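# Hang the picture frame level on the screw

## Task

Get the picture frame hanging from the screw, level and unsupported. It must rest on the screw's shank, not on its head, at the frame's balance point. The display board is freestanding and must still be upright on its own when you finish.

## Robot and tools

Robot and frame. Two arms, left_arm and right_arm, stand at a table. All poses use one scene frame: origin at table-top height, halfway between the two nominal arm bases; +x points out over the table, +z up, and left_arm sits on the +y side. These names do not match image left and right. Reported hand positions and orientations may be off by a few centimetres, more at long reach. On each gripper the fingers point along its own +z and close along its own y. end_effector_position is the point between the finger pads, about 5 mm short of the fingertips.

Row layout. Every motion command uses rows of 16 plain numbers, one list covering both arms even if only one moves: left_arm x, y, z, qw, qx, qy, qz, opening, then right_arm in the same order. x, y, z are an absolute gripper position in metres in the scene frame; the quaternion is an absolute orientation, w first. Opening runs from -1 (closed) to +1 (fully open, 0.070 m); closing fully takes about 1 s. To hold an arm still or keep an orientation, repeat its exact pose from the last result before it stopped, with the wanted opening, in every row.

execute_actions. Argument actions is a list with zero or one item. Empty list: just report state, with pictures. {"rows": [...], "steps": n}: up to 15 rows, n up to 15 steps of 1/30 s (default 15); each row drives one step and the last repeats; at least 5 steps. {"steps": n} alone: wait up to 300 steps, counted from the previous result, so your reply time uses them up. A row is refused (nothing sent) if its target lies over 0.6 m from that arm's last reported position along any gripper axis. Each step the controller clips the target to within 70 mm and 16 degrees of the measured pose, so far targets need several actions. Results are sampled 5 steps before an action ends; those steps still run afterwards. Optional cameras: list of names, ["all"], or []; pictures come only for an empty actions list or when asked.

move. target: one 16-number row or a list of up to 15 rows, all absolute poses; the arms travel straight lines and finish together, capped at 10 s in total. speed: 0.002 to 0.5 m/s (default 0.25), turns limited to twice that in rad/s; one value or one per target. blend: corner rounding in metres for lists (0 stops at each point). blocking=false returns about 0.5 s after start. Paths ignore obstacles and the other arm; fast moves lag, overshoot and hit harder, and a target set beyond a contact presses harder. Openings of the first target are sent at once; later targets' openings are applied only after all arms come to rest there. Avoid routing a gripper close to its own base (go around it), since that can flip the shoulder posture. The result adds a move: line: done, off_target, moving, held or fault, plus limits such as paced (pose clipped) or held (a check withheld steps). Arms not named are done, i.e. within 3 mm and 2 degrees. Neither done nor off_target tells you about contact.

wait: seconds 0 to 10; sends nothing new, lets a running move continue, returns early when it ends. stop: brakes a running move (needs braking room); fingers keep moving. zoom_image: camera (cam_head_left, cam_head_right, cam_left_wrist, cam_right_wrist) and region [x0, y0, x1, y1] in that image's pixels from the top-left, at most 504 by 504; only cameras in the newest images. finished_scene: scene (the current scene's number); irreversible, and the result is judged on how things stay without the robot.

Gripping. grip_measured reads the finger opening on the command scale; the last Joint positions number is the opening in metres. To grip, command about 0.05 below the reading at first contact for full force, less for a lighter hold. Items under about 2 mm thick get proportionally less force. Pads push up to roughly 20 N; a fast close can squeeze harder.

Cameras. All four images are 896x504; head cameras are fixed, wrist cameras ride on the hands and may lag while moving. Calibration matrices (K, distortion, T_world_to_cam) were given; fixed cameras may have shifted up to about 2.3 degrees and 9 mm.

Limits and faults. Joint ranges (rad): waist -2.618 to 2.618, shoulder 0 to 3.140, elbow -2.967 to 0 (straight at -2.831), forearm roll -1.745 to 1.745, wrist pitch -1.220 to 1.220, wrist roll -2.094 to 2.094. Contact torque limits: waist, shoulder, elbow 21.6 N m; the three wrist joints 7.52 N m, though their motors manage only about 4 N m, so heavy loads make them sag. Reaching a limit freezes that arm for 10 s. Torque readings include arm weight, carry offsets and noise; positive means toward larger joint angles. A clearance check holds back commands bringing the arms too near each other, but not always. Holding weight, stretching out or pushing at unreachable poses heats motors: MOTOR HOT appears at 65 °C; at 80 °C that arm goes limp and drops for 30 to 60 s or more.

What to avoid. Dropping things, releasing a part that is still moving, slamming, hard impacts or strong shoves, and any collision between the arms. Anything falling or being left off the table fails the task. Knocking over the display board defeats the goal. Expect occasional brief disturbances to held parts or loose objects; move smoothly and without needless effort.

Each tool is called after ">>>" by a JSON object that holds its "op" and its "data".

## Session

>>> {"op": "execute_actions", "data": {"actions": [], "cameras": ["all"]}}

Scene clock: 0.00 s of 4500.00 s.
left_arm: end_effector_position=(+0.3510, +0.5999, +0.2155) grip_measured=+0.59 end_effector_quat_wxyz=(+0.247, -0.380, +0.744, +0.491) | right_arm: end_effector_position=(+0.3748, -0.3621, +0.2306) grip_measured=+0.98 end_effector_quat_wxyz=(+0.266, -0.127, +0.954, +0.046)
Joint positions: left_arm=[0.435 2.012 -1.399 1.391 1.016 -1.325 0.056] | right_arm=[-0.326 1.505 -1.187 0.405 0.93 -0.792 0.069]
Joint torques (N m): no reading
Motor temperatures (°C): left_arm=[31 31 32 33 36 30] | right_arm=[30 30 33 35 39 32]
Hand target: left_arm +0.3510, +0.5999, +0.2155; +0.247, -0.380, +0.744, +0.491 | right_arm +0.3748, -0.3621, +0.2306; +0.266, -0.127, +0.954, +0.046

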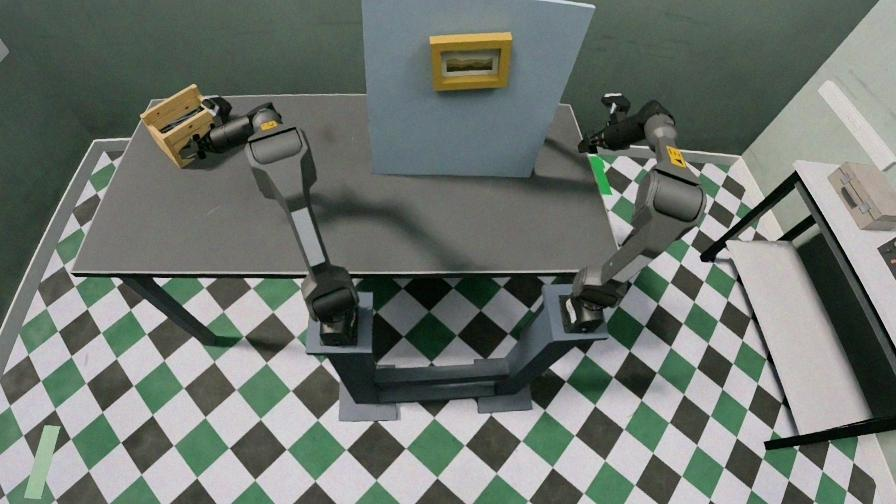

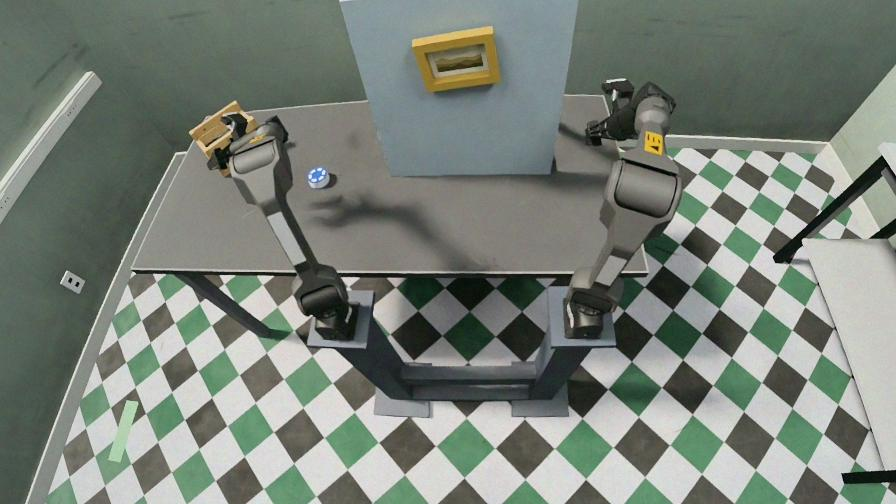

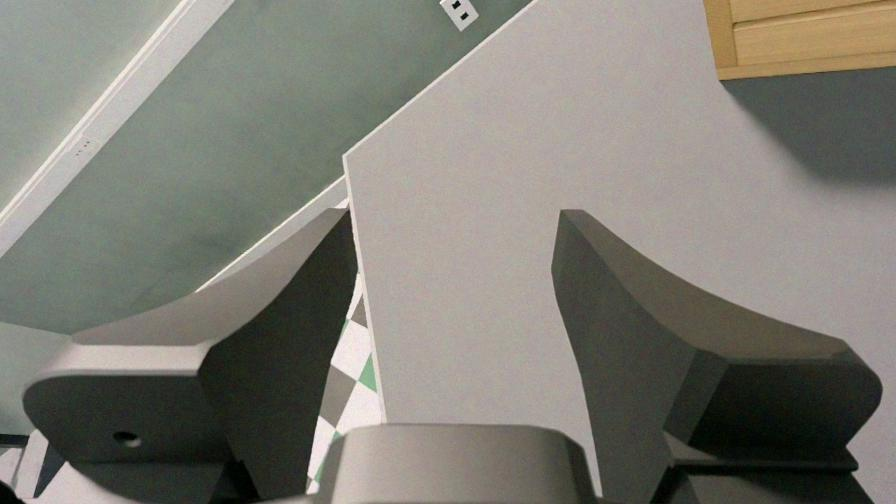

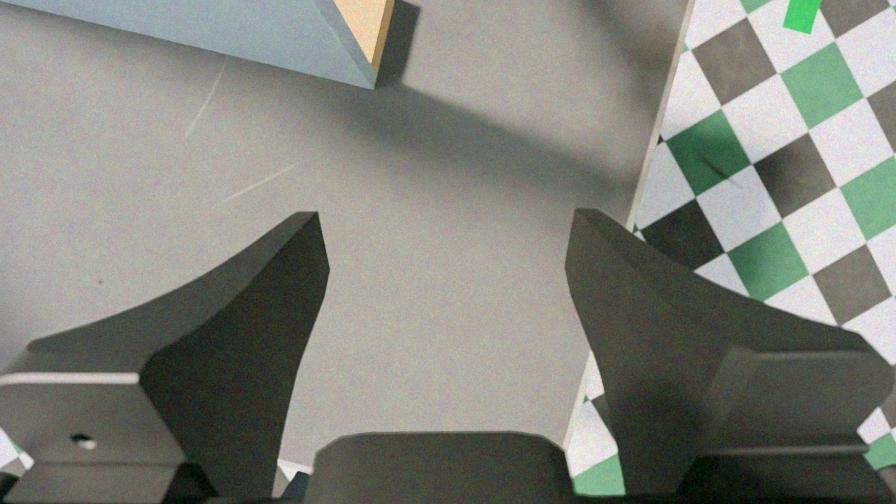

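>>> {"op": "zoom_image", "data": {"camera": "cam_head_left", "region": [350, 0, 610, 190]}}

>>> {"op": "zoom_image", "data": {"camera": "cam_head_right", "region": [330, 0, 590, 190]}}

>>> {"op": "zoom_image", "data": {"camera": "cam_head_right", "region": [400, 20, 510, 100]}}

>>> {"op": "zoom_image", "data": {"camera": "cam_head_left", "region": [420, 20, 530, 100]}}

Scaled by 1.938 from the camera's 896x504 image, which has a finer 1280x720 frame.

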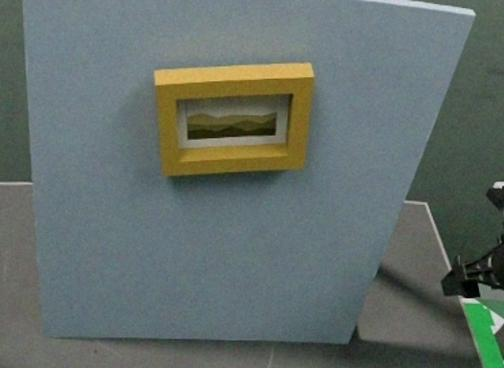

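Scaled by 1.938 from the camera's 896x504 image, which has a finer 1280x720 frame.

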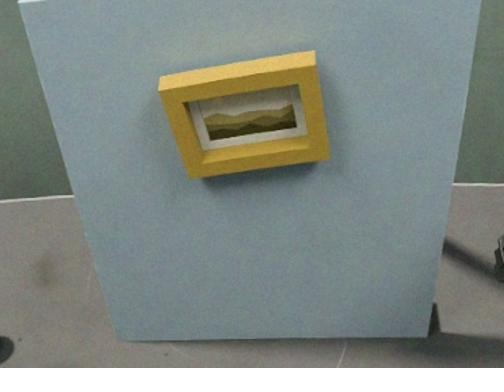

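Scaled by 4.582 from the camera's 896x504 image, which has a finer 1280x720 frame.

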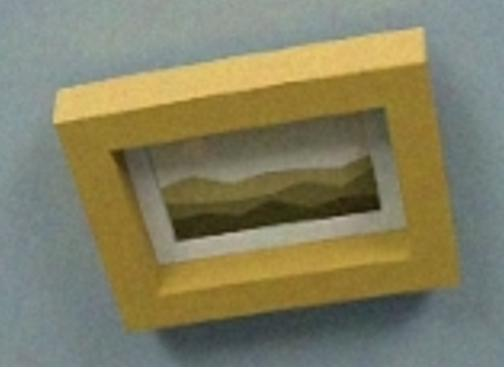

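Scaled by 4.582 from the camera's 896x504 image, which has a finer 1280x720 frame.

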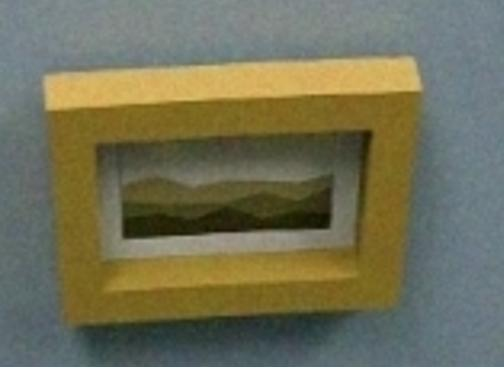

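>>> {"op": "move", "data": {"target": [0.3510, 0.5999, 0.2155, 0.247, -0.380, 0.744, 0.491, 0.59, 0.36, -0.192, 0.314, 0.4135, 0.4154, 0.457, 0.6645, 0.98], "speed": 0.2}}

Scene clock: 19.03 s of 4500.00 s.
left_arm: end_effector_position=(+0.3508, +0.6000, +0.2155) grip_measured=+0.59 end_effector_quat_wxyz=(+0.247, -0.380, +0.744, +0.491) | right_arm: end_effector_position=(+0.3599, -0.1922, +0.3140) grip_measured=+0.98 end_effector_quat_wxyz=(+0.274, +0.492, +0.633, +0.531)
Joint positions: left_arm=[0.435 2.013 -1.399 1.391 1.018 -1.325 0.056] | right_arm=[0.168 1.128 -0.688 1.75 0.281 -0.087 0.069]
Joint torques (N m): left_arm=[-0.88 -7.77 -3.4 0.53 0.5 -0.11] | right_arm=[0.3 -3.44 -4.79 0.08 0.19 0.08]
Motor temperatures (°C): left_arm=[31 32 33 33 36 30] | right_arm=[30 31 34 35 39 32]
Hand target: left_arm +0.3510, +0.5999, +0.2155; +0.247, -0.380, +0.744, +0.491 | right_arm +0.3599, -0.1922, +0.3144; +0.274, +0.492, +0.633, +0.531
Off the commanded pose: left_arm 0.000 m, 0 deg | right_arm 0.000 m, 31 deg; orientation clipped.
joint sent to its limit (right arm) — joint 4 (forearm roll), upper limit.
Kept back: nothing.
move: off_target (right_arm); limits=paced
camera_calibration:
cam_left_wrist: T_world_to_cam=[[0.800828, -0.211141, -0.560441, -0.0299425], [-0.482033, -0.782587, -0.393956, 0.724194], [-0.355414, 0.585642, -0.728494, 0.0520087], [0, 0, 0, 1]] pos_world=[0.391549, 0.529965, 0.306408]
cam_right_wrist: T_world_to_cam=[[-0.354132, 0.0799162, -0.931774, 0.436057], [-0.807774, 0.47594, 0.347825, 0.266717], [0.471265, 0.87584, -0.103991, 0.14976], [0, 0, 0, 1]] pos_world=[0.299293, -0.292955, 0.32911]

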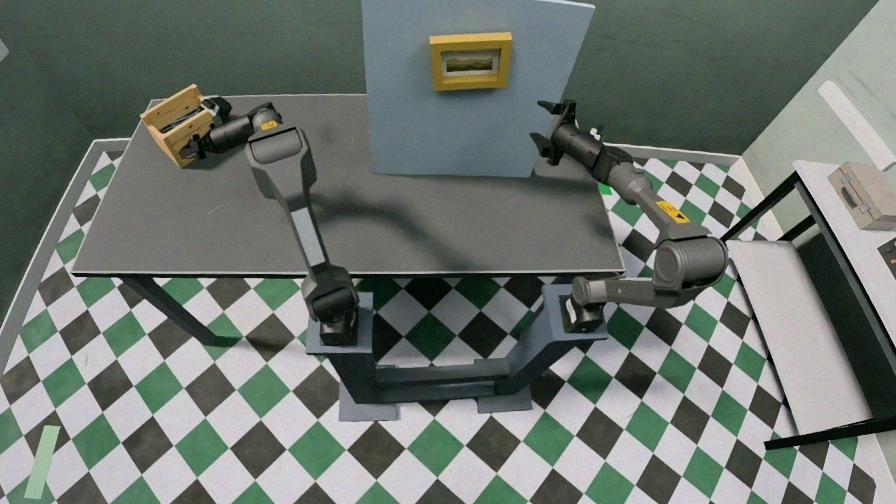

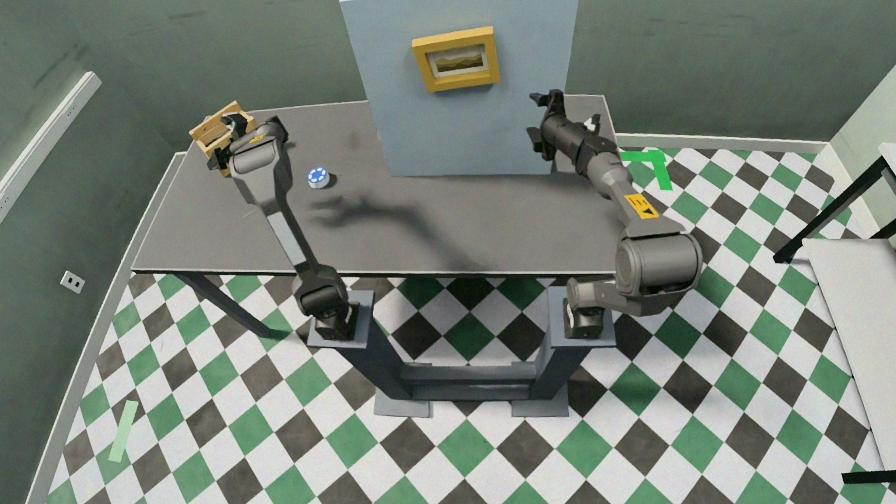

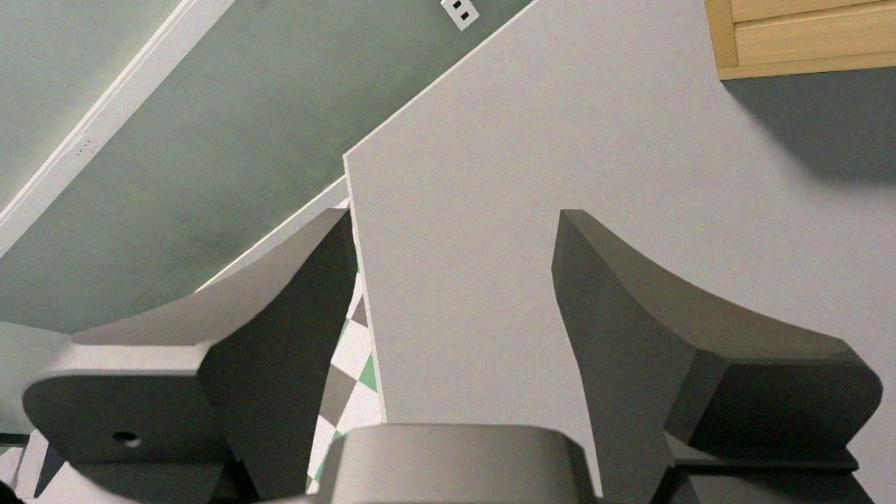

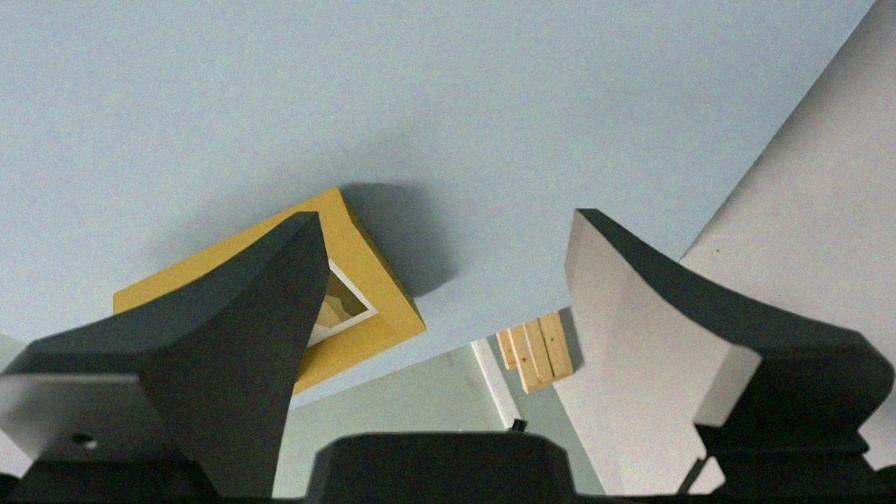

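>>> {"op": "zoom_image", "data": {"camera": "cam_right_wrist", "region": [280, 160, 480, 400]}}

Scaled by 2.100 from the camera's 896x504 image, which has a finer 1280x720 frame.

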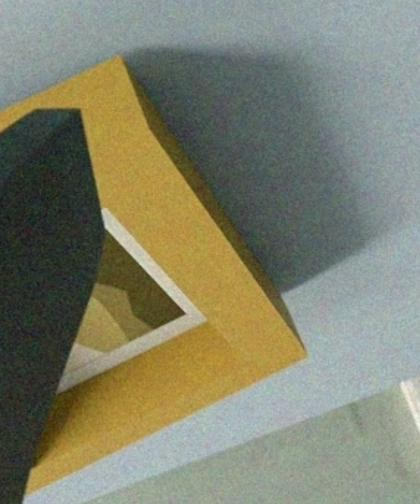

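>>> {"op": "zoom_image", "data": {"camera": "cam_right_wrist", "region": [320, 170, 440, 340]}}

Scaled by 2.965 from the camera's 896x504 image, which has a finer 1280x720 frame.

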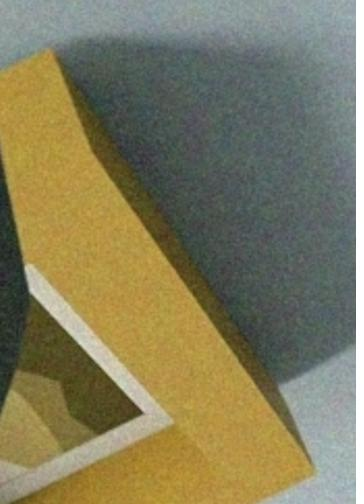

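>>> {"op": "zoom_image", "data": {"camera": "cam_head_left", "region": [510, 80, 630, 200]}}

>>> {"op": "zoom_image", "data": {"camera": "cam_head_right", "region": [500, 70, 620, 190]}}

Scaled by 4.200 from the camera's 896x504 image, which has a finer 1280x720 frame.

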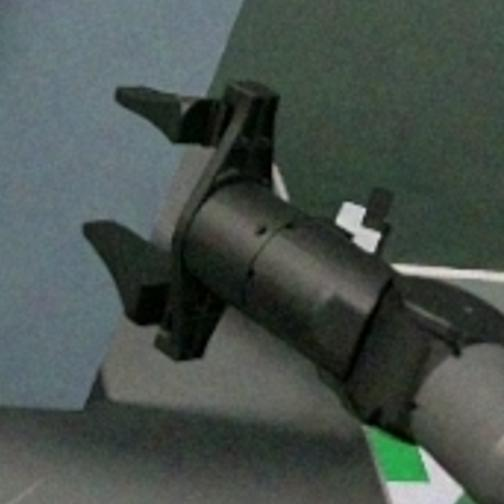

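Scaled by 4.200 from the camera's 896x504 image, which has a finer 1280x720 frame.

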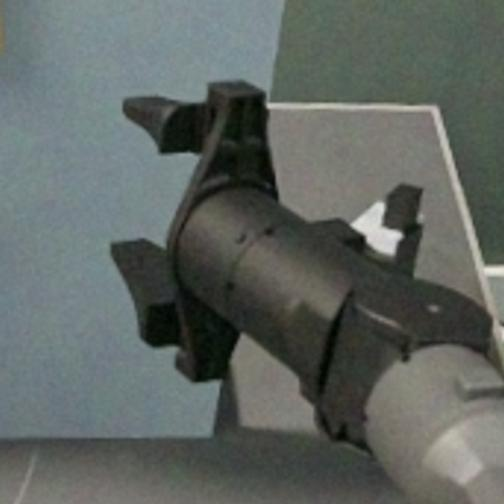

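>>> {"op": "move", "data": {"target": [[0.335, 0.42, 0.30, 0.5, -0.2, 0.82, 0.2, 0.0, 0.3599, -0.1922, 0.3144, 0.274, 0.492, 0.633, 0.531, 0.98], [0.33, 0.30, 0.34, 0.7071, 0, 0.7071, 0, 0.0, 0.3599, -0.1922, 0.3144, 0.274, 0.492, 0.633, 0.531, 0.98], [0.396, 0.113, 0.375, 0.5017, 0.0194, 0.5317, -0.679, -0.5, 0.3599, -0.1922, 0.3144, 0.274, 0.492, 0.633, 0.531, 0.98]], "speed": 0.3, "blend": 0.03}}

Scene clock: 33.43 s of 4500.00 s.
left_arm: end_effector_position=(+0.3962, +0.1126, +0.3753) grip_measured=-0.50 end_effector_quat_wxyz=(+0.507, -0.058, +0.615, -0.602) | right_arm: end_effector_position=(+0.3599, -0.1922, +0.3139) grip_measured=+0.98 end_effector_quat_wxyz=(+0.274, +0.492, +0.633, +0.531)
Joint positions: left_arm=[0.119 1.529 -0.799 0.936 -1.218 -1.689 0.018] | right_arm=[0.168 1.128 -0.689 1.742 0.281 -0.078 0.069]
Joint torques (N m): left_arm=[0.59 -6.1 -2.38 -0.4 -0.85 0.12] | right_arm=[-0.42 -1.58 -4.79 0.11 0.24 0.15]
Motor temperatures (°C): left_arm=[31 32 33 33 36 30] | right_arm=[30 31 34 35 39 32]
Hand target: left_arm +0.3961, +0.1127, +0.3753; +0.507, -0.057, +0.615, -0.601 | right_arm +0.3599, -0.1922, +0.3144; +0.274, +0.492, +0.633, +0.531
Off the commanded pose: left_arm 0.001 m, 16 deg | right_arm 0.001 m, 0 deg.
joint sent to its limit (left arm) — joint 5 (wrist pitch), lower limit.
Kept back: nothing.
move: off_target (left_arm); target 3's new opening was sent with left_arm's hand 0.001 m and 16 deg from that target
camera_calibration:
cam_left_wrist: T_world_to_cam=[[-0.528342, -0.292413, 0.797088, -0.0533312], [-0.787086, -0.183335, -0.588969, 0.554106], [0.318356, -0.938554, -0.133291, 0.151306], [0, 0, 0, 1]] pos_world=[0.359783, 0.228002, 0.389029]
cam_right_wrist: T_world_to_cam=[[-0.355547, 0.0794886, -0.931272, 0.436197], [-0.807332, 0.475939, 0.348852, 0.266213], [0.470959, 0.875879, -0.105045, 0.150193], [0, 0, 0, 1]] pos_world=[0.299276, -0.292924, 0.329127]

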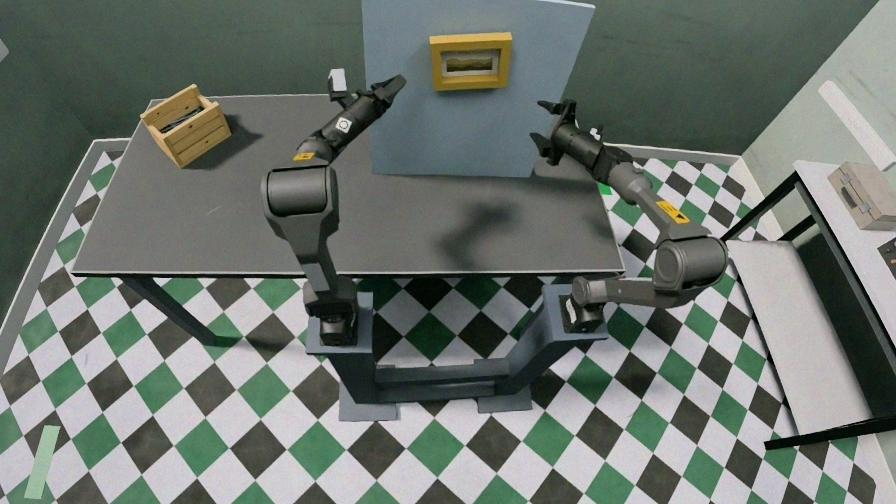

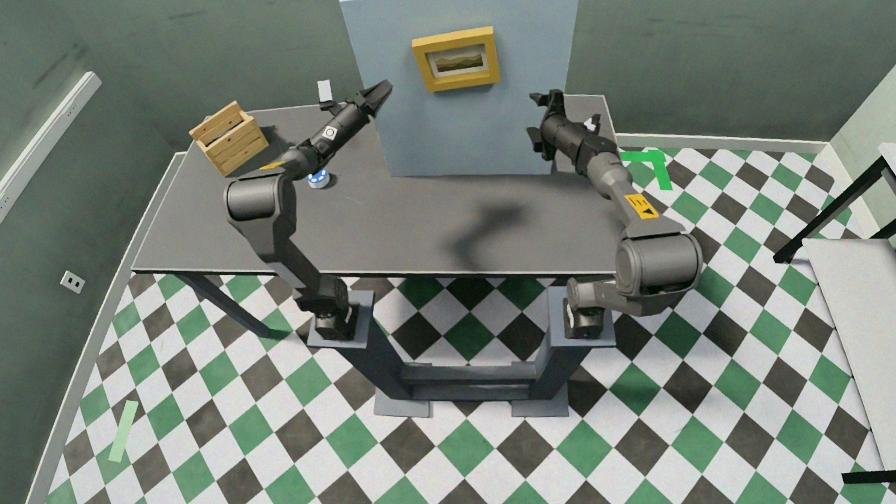

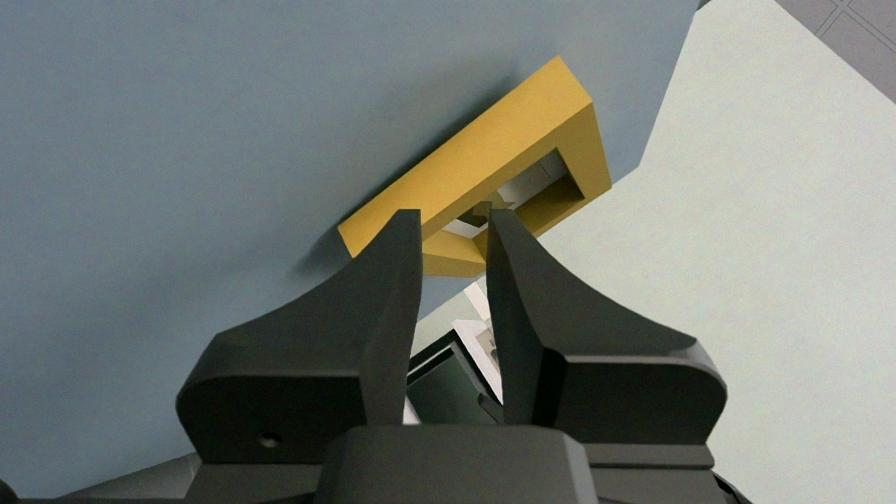

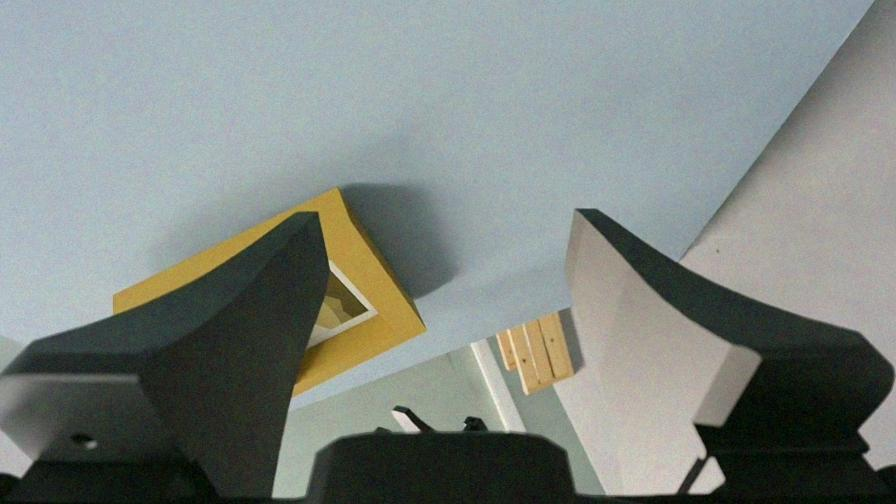

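>>> {"op": "zoom_image", "data": {"camera": "cam_left_wrist", "region": [320, 40, 620, 290]}}

>>> {"op": "zoom_image", "data": {"camera": "cam_left_wrist", "region": [320, 150, 440, 270]}}

>>> {"op": "zoom_image", "data": {"camera": "cam_left_wrist", "region": [430, 40, 550, 160]}}

Scaled by 1.680 from the camera's 896x504 image, which has a finer 1280x720 frame.

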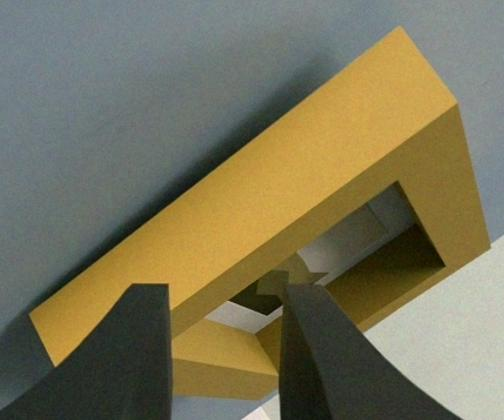

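Scaled by 4.200 from the camera's 896x504 image, which has a finer 1280x720 frame.

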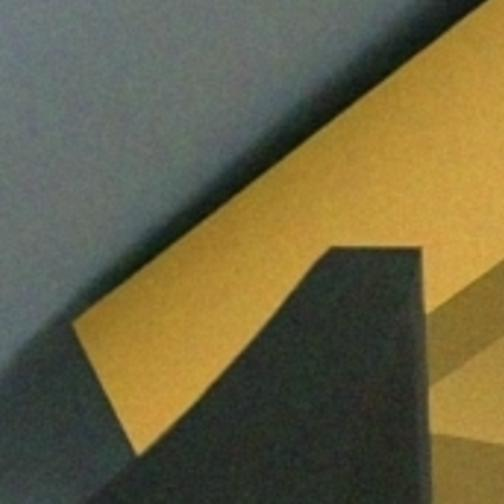

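Scaled by 4.200 from the camera's 896x504 image, which has a finer 1280x720 frame.

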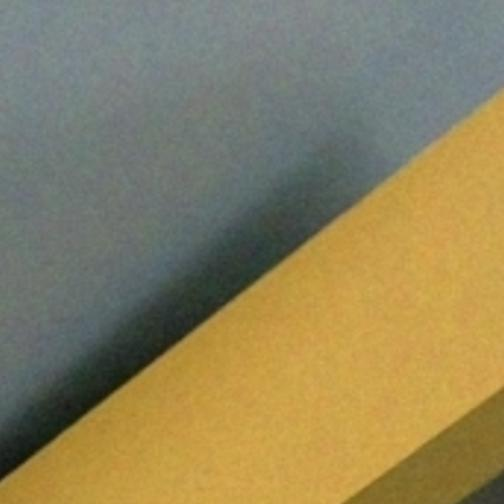

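>>> {"op": "move", "data": {"target": [0.375, 0.155, 0.385, 0.507, -0.058, 0.615, -0.602, 0.9, 0.375, -0.045, 0.425, 0.5418, 0.4545, 0.5418, 0.4545, 0.98], "speed": 0.15}}

Scene clock: 40.27 s of 4500.00 s.
left_arm: end_effector_position=(+0.3750, +0.1548, +0.3854) grip_measured=+0.90 end_effector_quat_wxyz=(+0.511, -0.083, +0.630, -0.579) | right_arm: end_effector_position=(+0.3750, -0.0445, +0.4251) grip_measured=+0.98 end_effector_quat_wxyz=(+0.542, +0.454, +0.542, +0.454)
Joint positions: left_arm=[0.293 1.406 -0.763 1.082 -1.218 -1.848 0.066] | right_arm=[1.096 1.595 -1.309 1.463 -1.083 0.05 0.069]
Joint torques (N m): left_arm=[-0.26 -5.04 -2.35 -0.68 -0.87 -0.01] | right_arm=[-0.46 -6.81 -3.44 -1.02 -0.09 0.19]
Motor temperatures (°C): left_arm=[31 32 33 33 37 30] | right_arm=[30 30 34 35 39 32]
Hand target: left_arm +0.3751, +0.1547, +0.3852; +0.511, -0.082, +0.631, -0.579 | right_arm +0.3750, -0.0450, +0.4250; +0.542, +0.454, +0.542, +0.454
Off the commanded pose: left_arm 0.000 m, 4 deg | right_arm 0.000 m, 0 deg.
joint sent to its limit (left arm) — joint 5 (wrist pitch), lower limit.
Kept back: nothing.
move: off_target (left_arm)
camera_calibration:
cam_left_wrist: T_world_to_cam=[[-0.474944, -0.339169, 0.81203, -0.0787502], [-0.800807, -0.216022, -0.558608, 0.54963], [0.364879, -0.915586, -0.169011, 0.191736], [0, 0, 0, 1]] pos_world=[0.332785, 0.267573, 0.403381]
cam_right_wrist: T_world_to_cam=[[-0.00945647, -0.136181, -0.990639, 0.419292], [-0.610201, 0.78563, -0.102174, 0.300995], [0.79219, 0.603522, -0.0905272, -0.113383], [0, 0, 0, 1]] pos_world=[0.277453, -0.110942, 0.435857]

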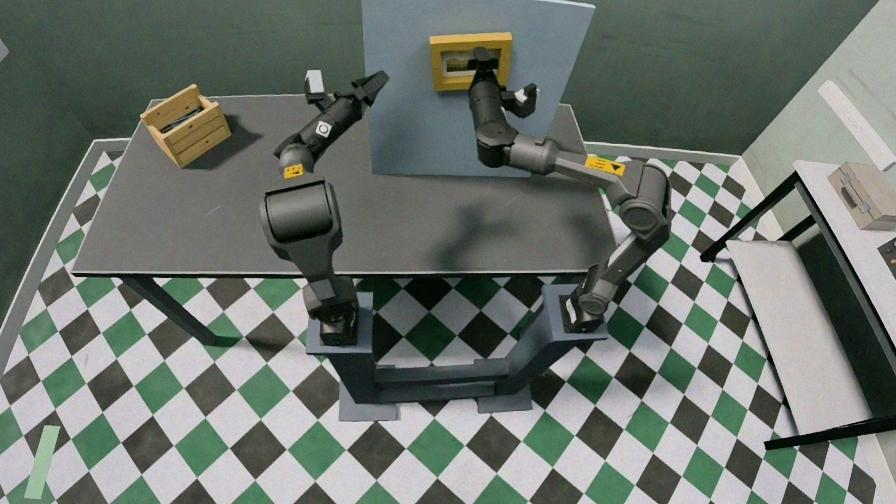

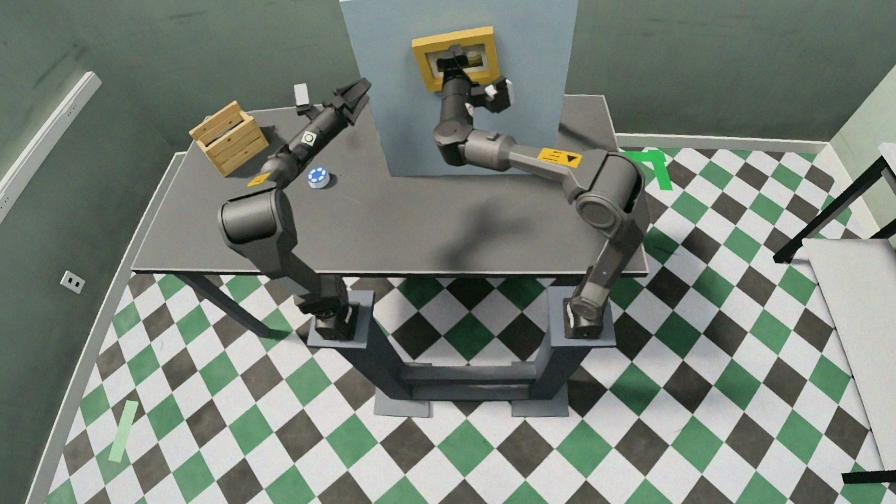

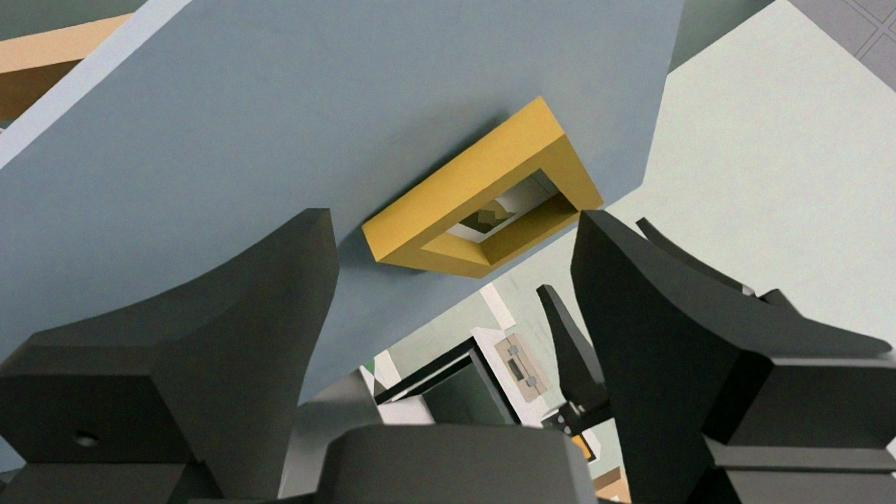

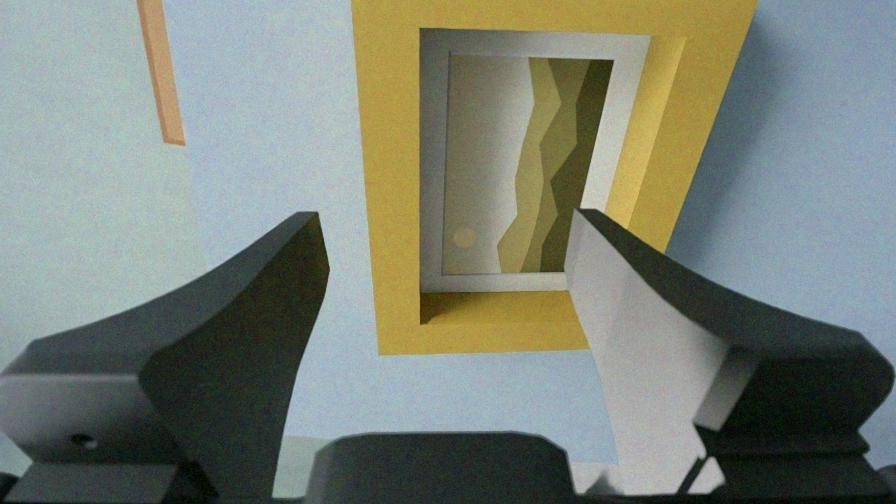

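>>> {"op": "zoom_image", "data": {"camera": "cam_head_left", "region": [420, 15, 560, 155]}}

>>> {"op": "zoom_image", "data": {"camera": "cam_head_right", "region": [390, 15, 530, 155]}}

>>> {"op": "zoom_image", "data": {"camera": "cam_left_wrist", "region": [340, 80, 680, 360]}}

Scaled by 3.600 from the camera's 896x504 image, which has a finer 1280x720 frame.

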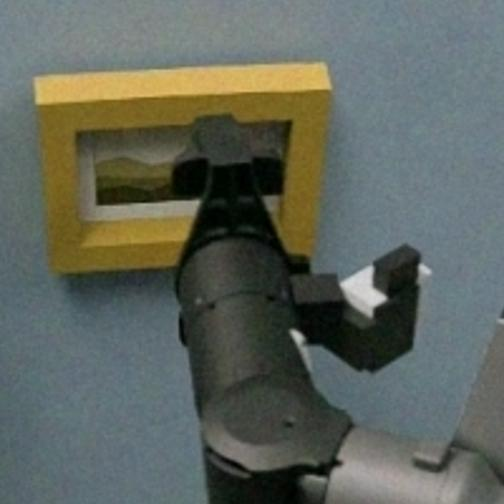

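Scaled by 3.600 from the camera's 896x504 image, which has a finer 1280x720 frame.

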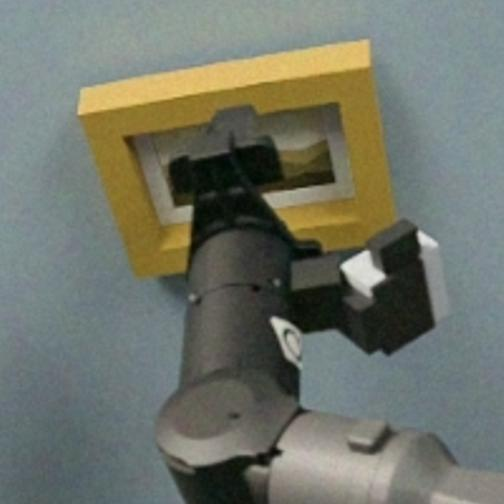

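Scaled by 1.482 from the camera's 896x504 image, which has a finer 1280x720 frame.

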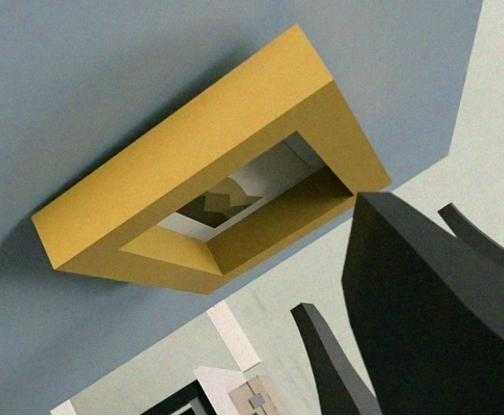

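>>> {"op": "move", "data": {"target": [0.375, 0.155, 0.385, 0.511, -0.083, 0.630, -0.579, 0.9, 0.375, -0.028, 0.444, 0.5173, 0.4255, 0.5649, 0.4823, 1.0], "speed": 0.1}}

Scene clock: 43.83 s of 4500.00 s.
left_arm: end_effector_position=(+0.3750, +0.1549, +0.3852) grip_measured=+0.90 end_effector_quat_wxyz=(+0.511, -0.083, +0.630, -0.579) | right_arm: end_effector_position=(+0.3750, -0.0279, +0.4445) grip_measured=+0.98 end_effector_quat_wxyz=(+0.517, +0.425, +0.565, +0.483)
Joint positions: left_arm=[0.293 1.406 -0.762 1.081 -1.218 -1.847 0.067] | right_arm=[1.081 1.571 -1.358 1.481 -0.958 -0.02 0.069]
Joint torques (N m): left_arm=[0.15 -4.3 -2.16 -0.79 -1.04 0.08] | right_arm=[-0.26 -6.05 -3.99 -0.99 -0.27 0.16]
Motor temperatures (°C): left_arm=[31 32 33 33 37 30] | right_arm=[30 31 34 35 39 32]
Hand target: left_arm +0.3750, +0.1549, +0.3850; +0.511, -0.083, +0.630, -0.579 | right_arm +0.3750, -0.0280, +0.4440; +0.517, +0.425, +0.565, +0.482
Off the commanded pose: left_arm 0.000 m, 0 deg | right_arm 0.000 m, 0 deg.
joint sent to its limit (left arm) — joint 5 (wrist pitch), lower limit.
Kept back: nothing.
move: done
camera_calibration:
cam_left_wrist: T_world_to_cam=[[-0.474653, -0.339192, 0.812191, -0.0787518], [-0.800716, -0.216736, -0.558461, 0.549574], [0.365456, -0.91541, -0.168722, 0.191437], [0, 0, 0, 1]] pos_world=[0.332711, 0.267644, 0.403177]
cam_right_wrist: T_world_to_cam=[[0.00530556, -0.136011, -0.990693, 0.435194], [-0.689464, 0.717082, -0.10214, 0.317635], [0.7243, 0.683589, -0.0899702, -0.0941553], [0, 0, 0, 1]] pos_world=[0.284886, -0.104216, 0.455116]

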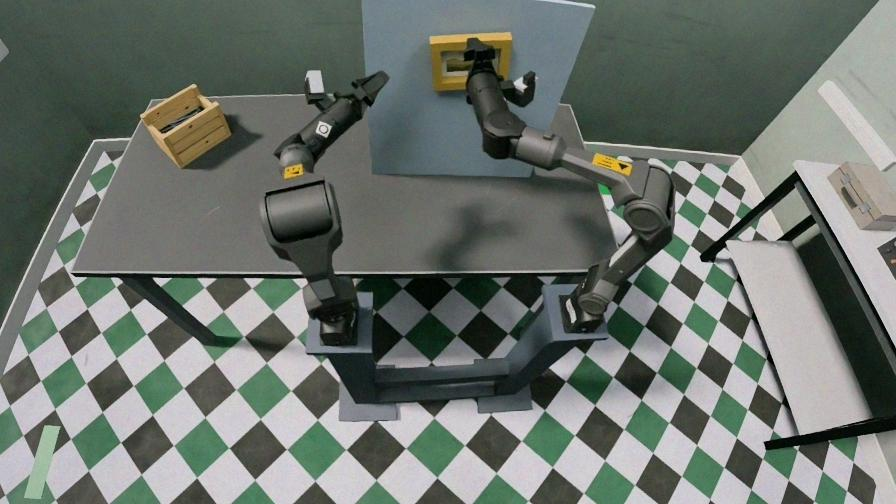

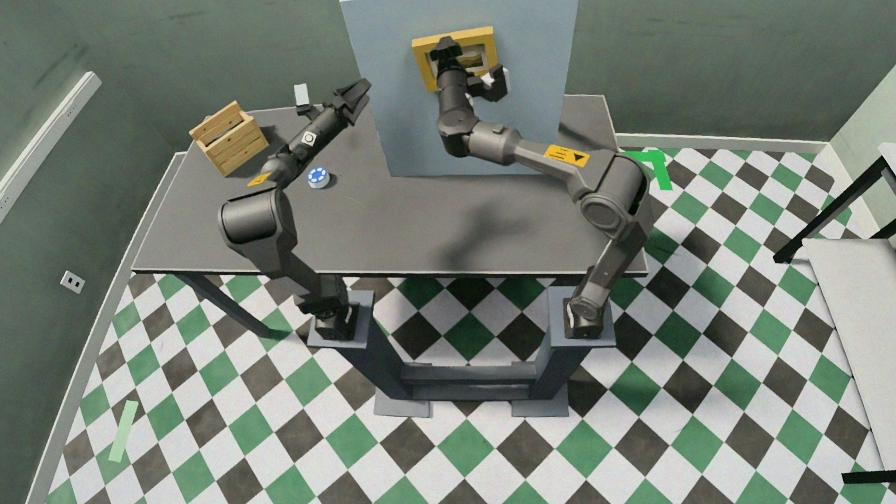

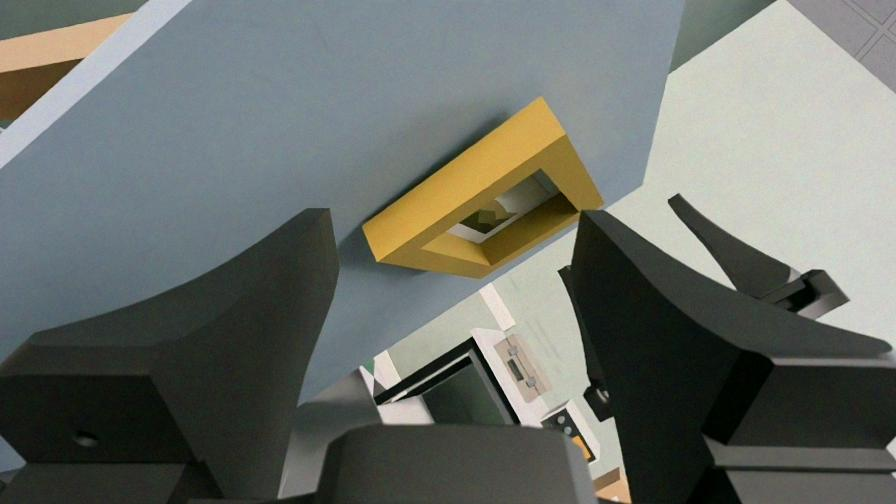

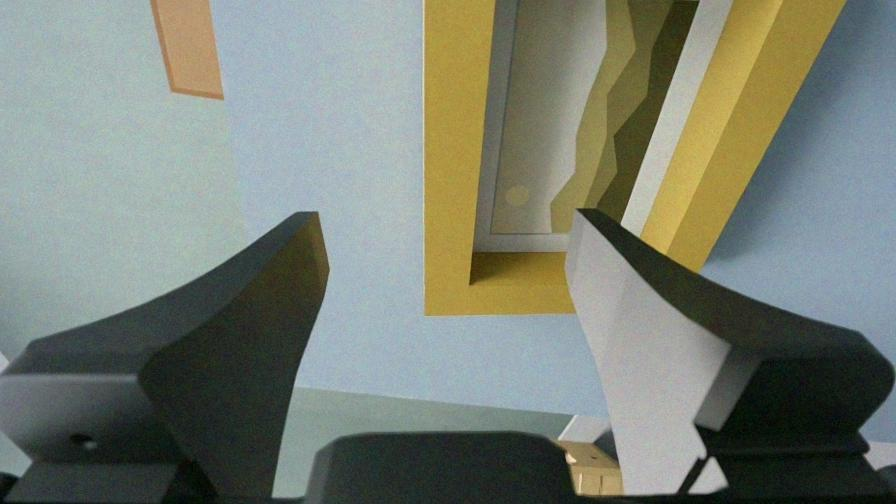

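>>> {"op": "move", "data": {"target": [[0.33, 0.16, 0.47, 0.6706, 0.2244, 0.6706, -0.2244, 0.0, 0.33, -0.15, 0.36, 0.5104, 0.4333, 0.5587, 0.4893, 1.0], [0.36, 0.045, 0.545, 0.6706, 0.2244, 0.6706, -0.2244, 0.0, 0.33, -0.18, 0.34, 0.5104, 0.4333, 0.5587, 0.4893, 1.0]], "speed": 0.2, "blend": 0.03}}

Scene clock: 54.20 s of 4500.00 s.
left_arm: end_effector_position=(+0.3605, +0.0448, +0.5446) grip_measured=+0.00 end_effector_quat_wxyz=(+0.702, +0.223, +0.630, -0.247) | right_arm: end_effector_position=(+0.3300, -0.1803, +0.3396) grip_measured=+0.98 end_effector_quat_wxyz=(+0.510, +0.434, +0.559, +0.489)
Joint positions: left_arm=[-0.275 1.261 -1.361 1.738 -0.401 -1.796 0.035] | right_arm=[0.826 1.115 -0.521 1.048 -0.836 0.565 0.069]
Joint torques (N m): left_arm=[0.64 -4.77 -2.89 -0.27 0.17 0.04] | right_arm=[0.68 -2.3 -4.51 -0.68 -0.6 -0.21]
Motor temperatures (°C): left_arm=[31 32 33 33 37 30] | right_arm=[30 31 34 35 39 32]
Hand target: left_arm +0.3601, +0.0451, +0.5447; +0.702, +0.222, +0.630, -0.247 | right_arm +0.3300, -0.1800, +0.3400; +0.510, +0.433, +0.559, +0.489
Off the commanded pose: left_arm 0.001 m, 6 deg | right_arm 0.001 m, 0 deg.
joint sent to its limit (left arm) — joint 4 (forearm roll), upper limit.
Kept back: nothing.
move: off_target (left_arm)
camera_calibration:
cam_left_wrist: T_world_to_cam=[[-0.607953, -0.793912, -0.0098238, 0.263644], [-0.365899, 0.291132, -0.883946, 0.600823], [0.704635, -0.533803, -0.467486, 0.146154], [0, 0, 0, 1]] pos_world=[0.277138, 0.112409, 0.60201]
cam_right_wrist: T_world_to_cam=[[0.000477775, -0.108218, -0.994127, 0.318549], [-0.68895, 0.720517, -0.0787643, 0.377694], [0.724809, 0.684941, -0.0742122, 0.0278289], [0, 0, 0, 1]] pos_world=[0.23989, -0.256724, 0.348492]

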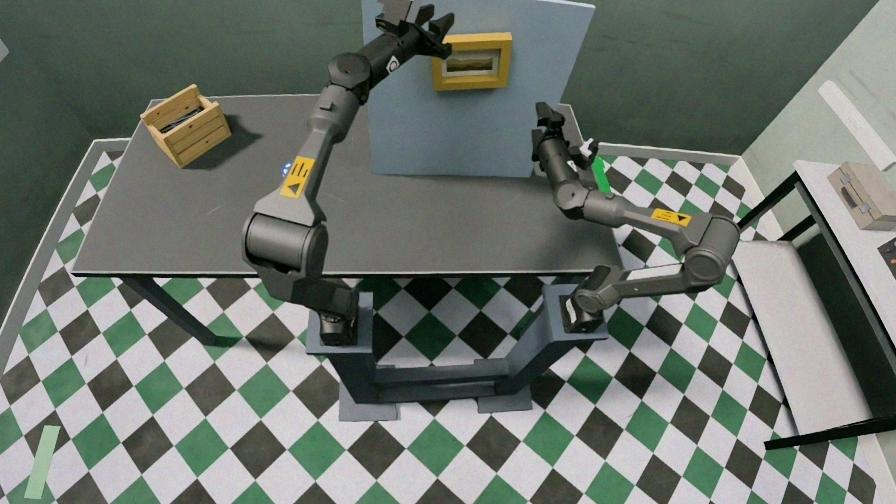

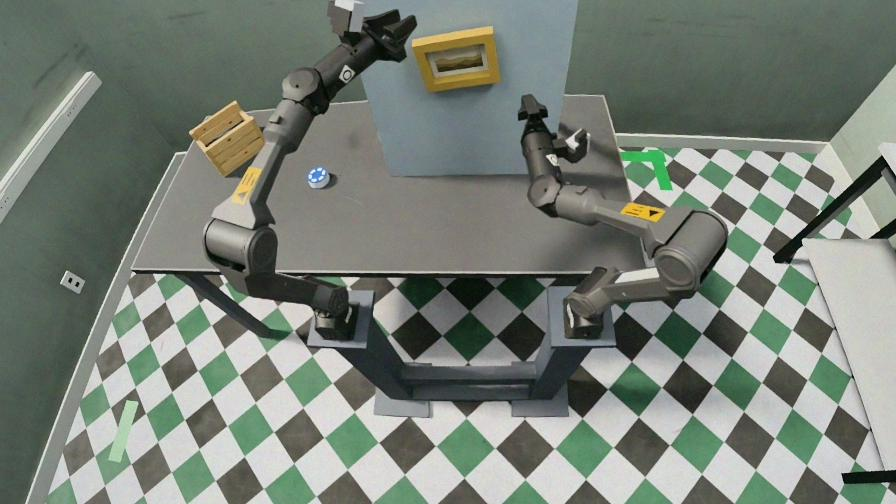

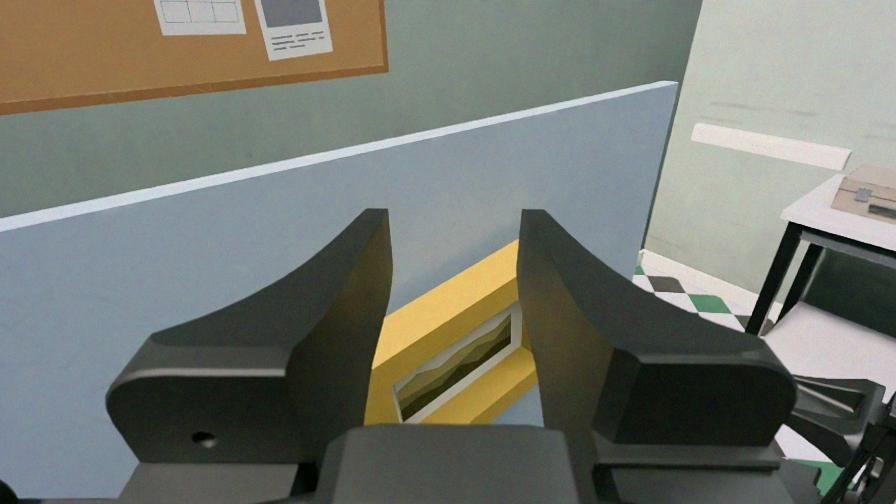

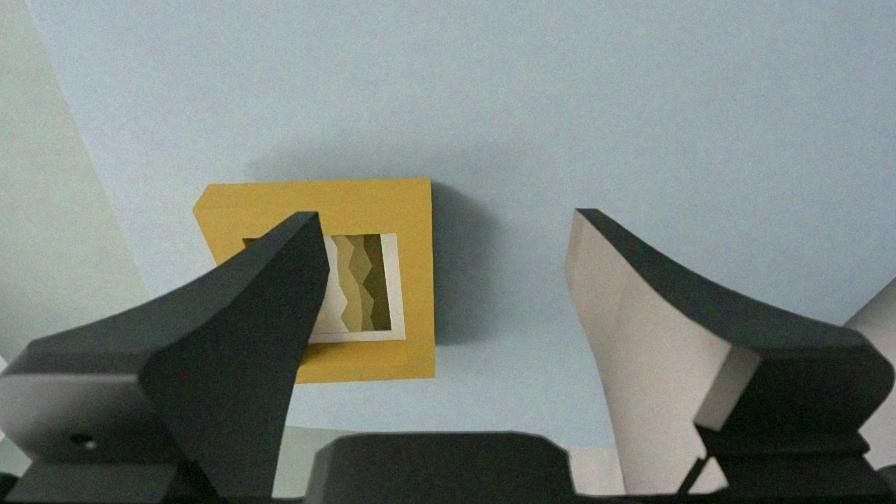

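>>> {"op": "zoom_image", "data": {"camera": "cam_left_wrist", "region": [370, 200, 550, 430]}}

Scaled by 2.191 from the camera's 896x504 image, which has a finer 1280x720 frame.

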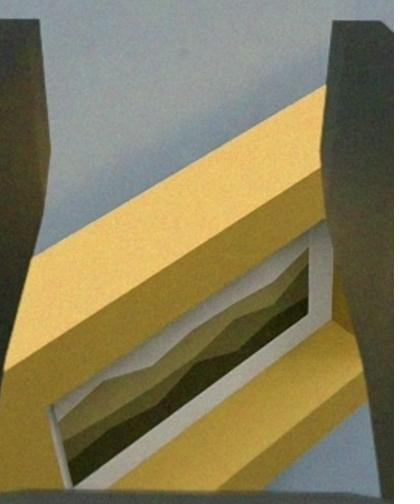

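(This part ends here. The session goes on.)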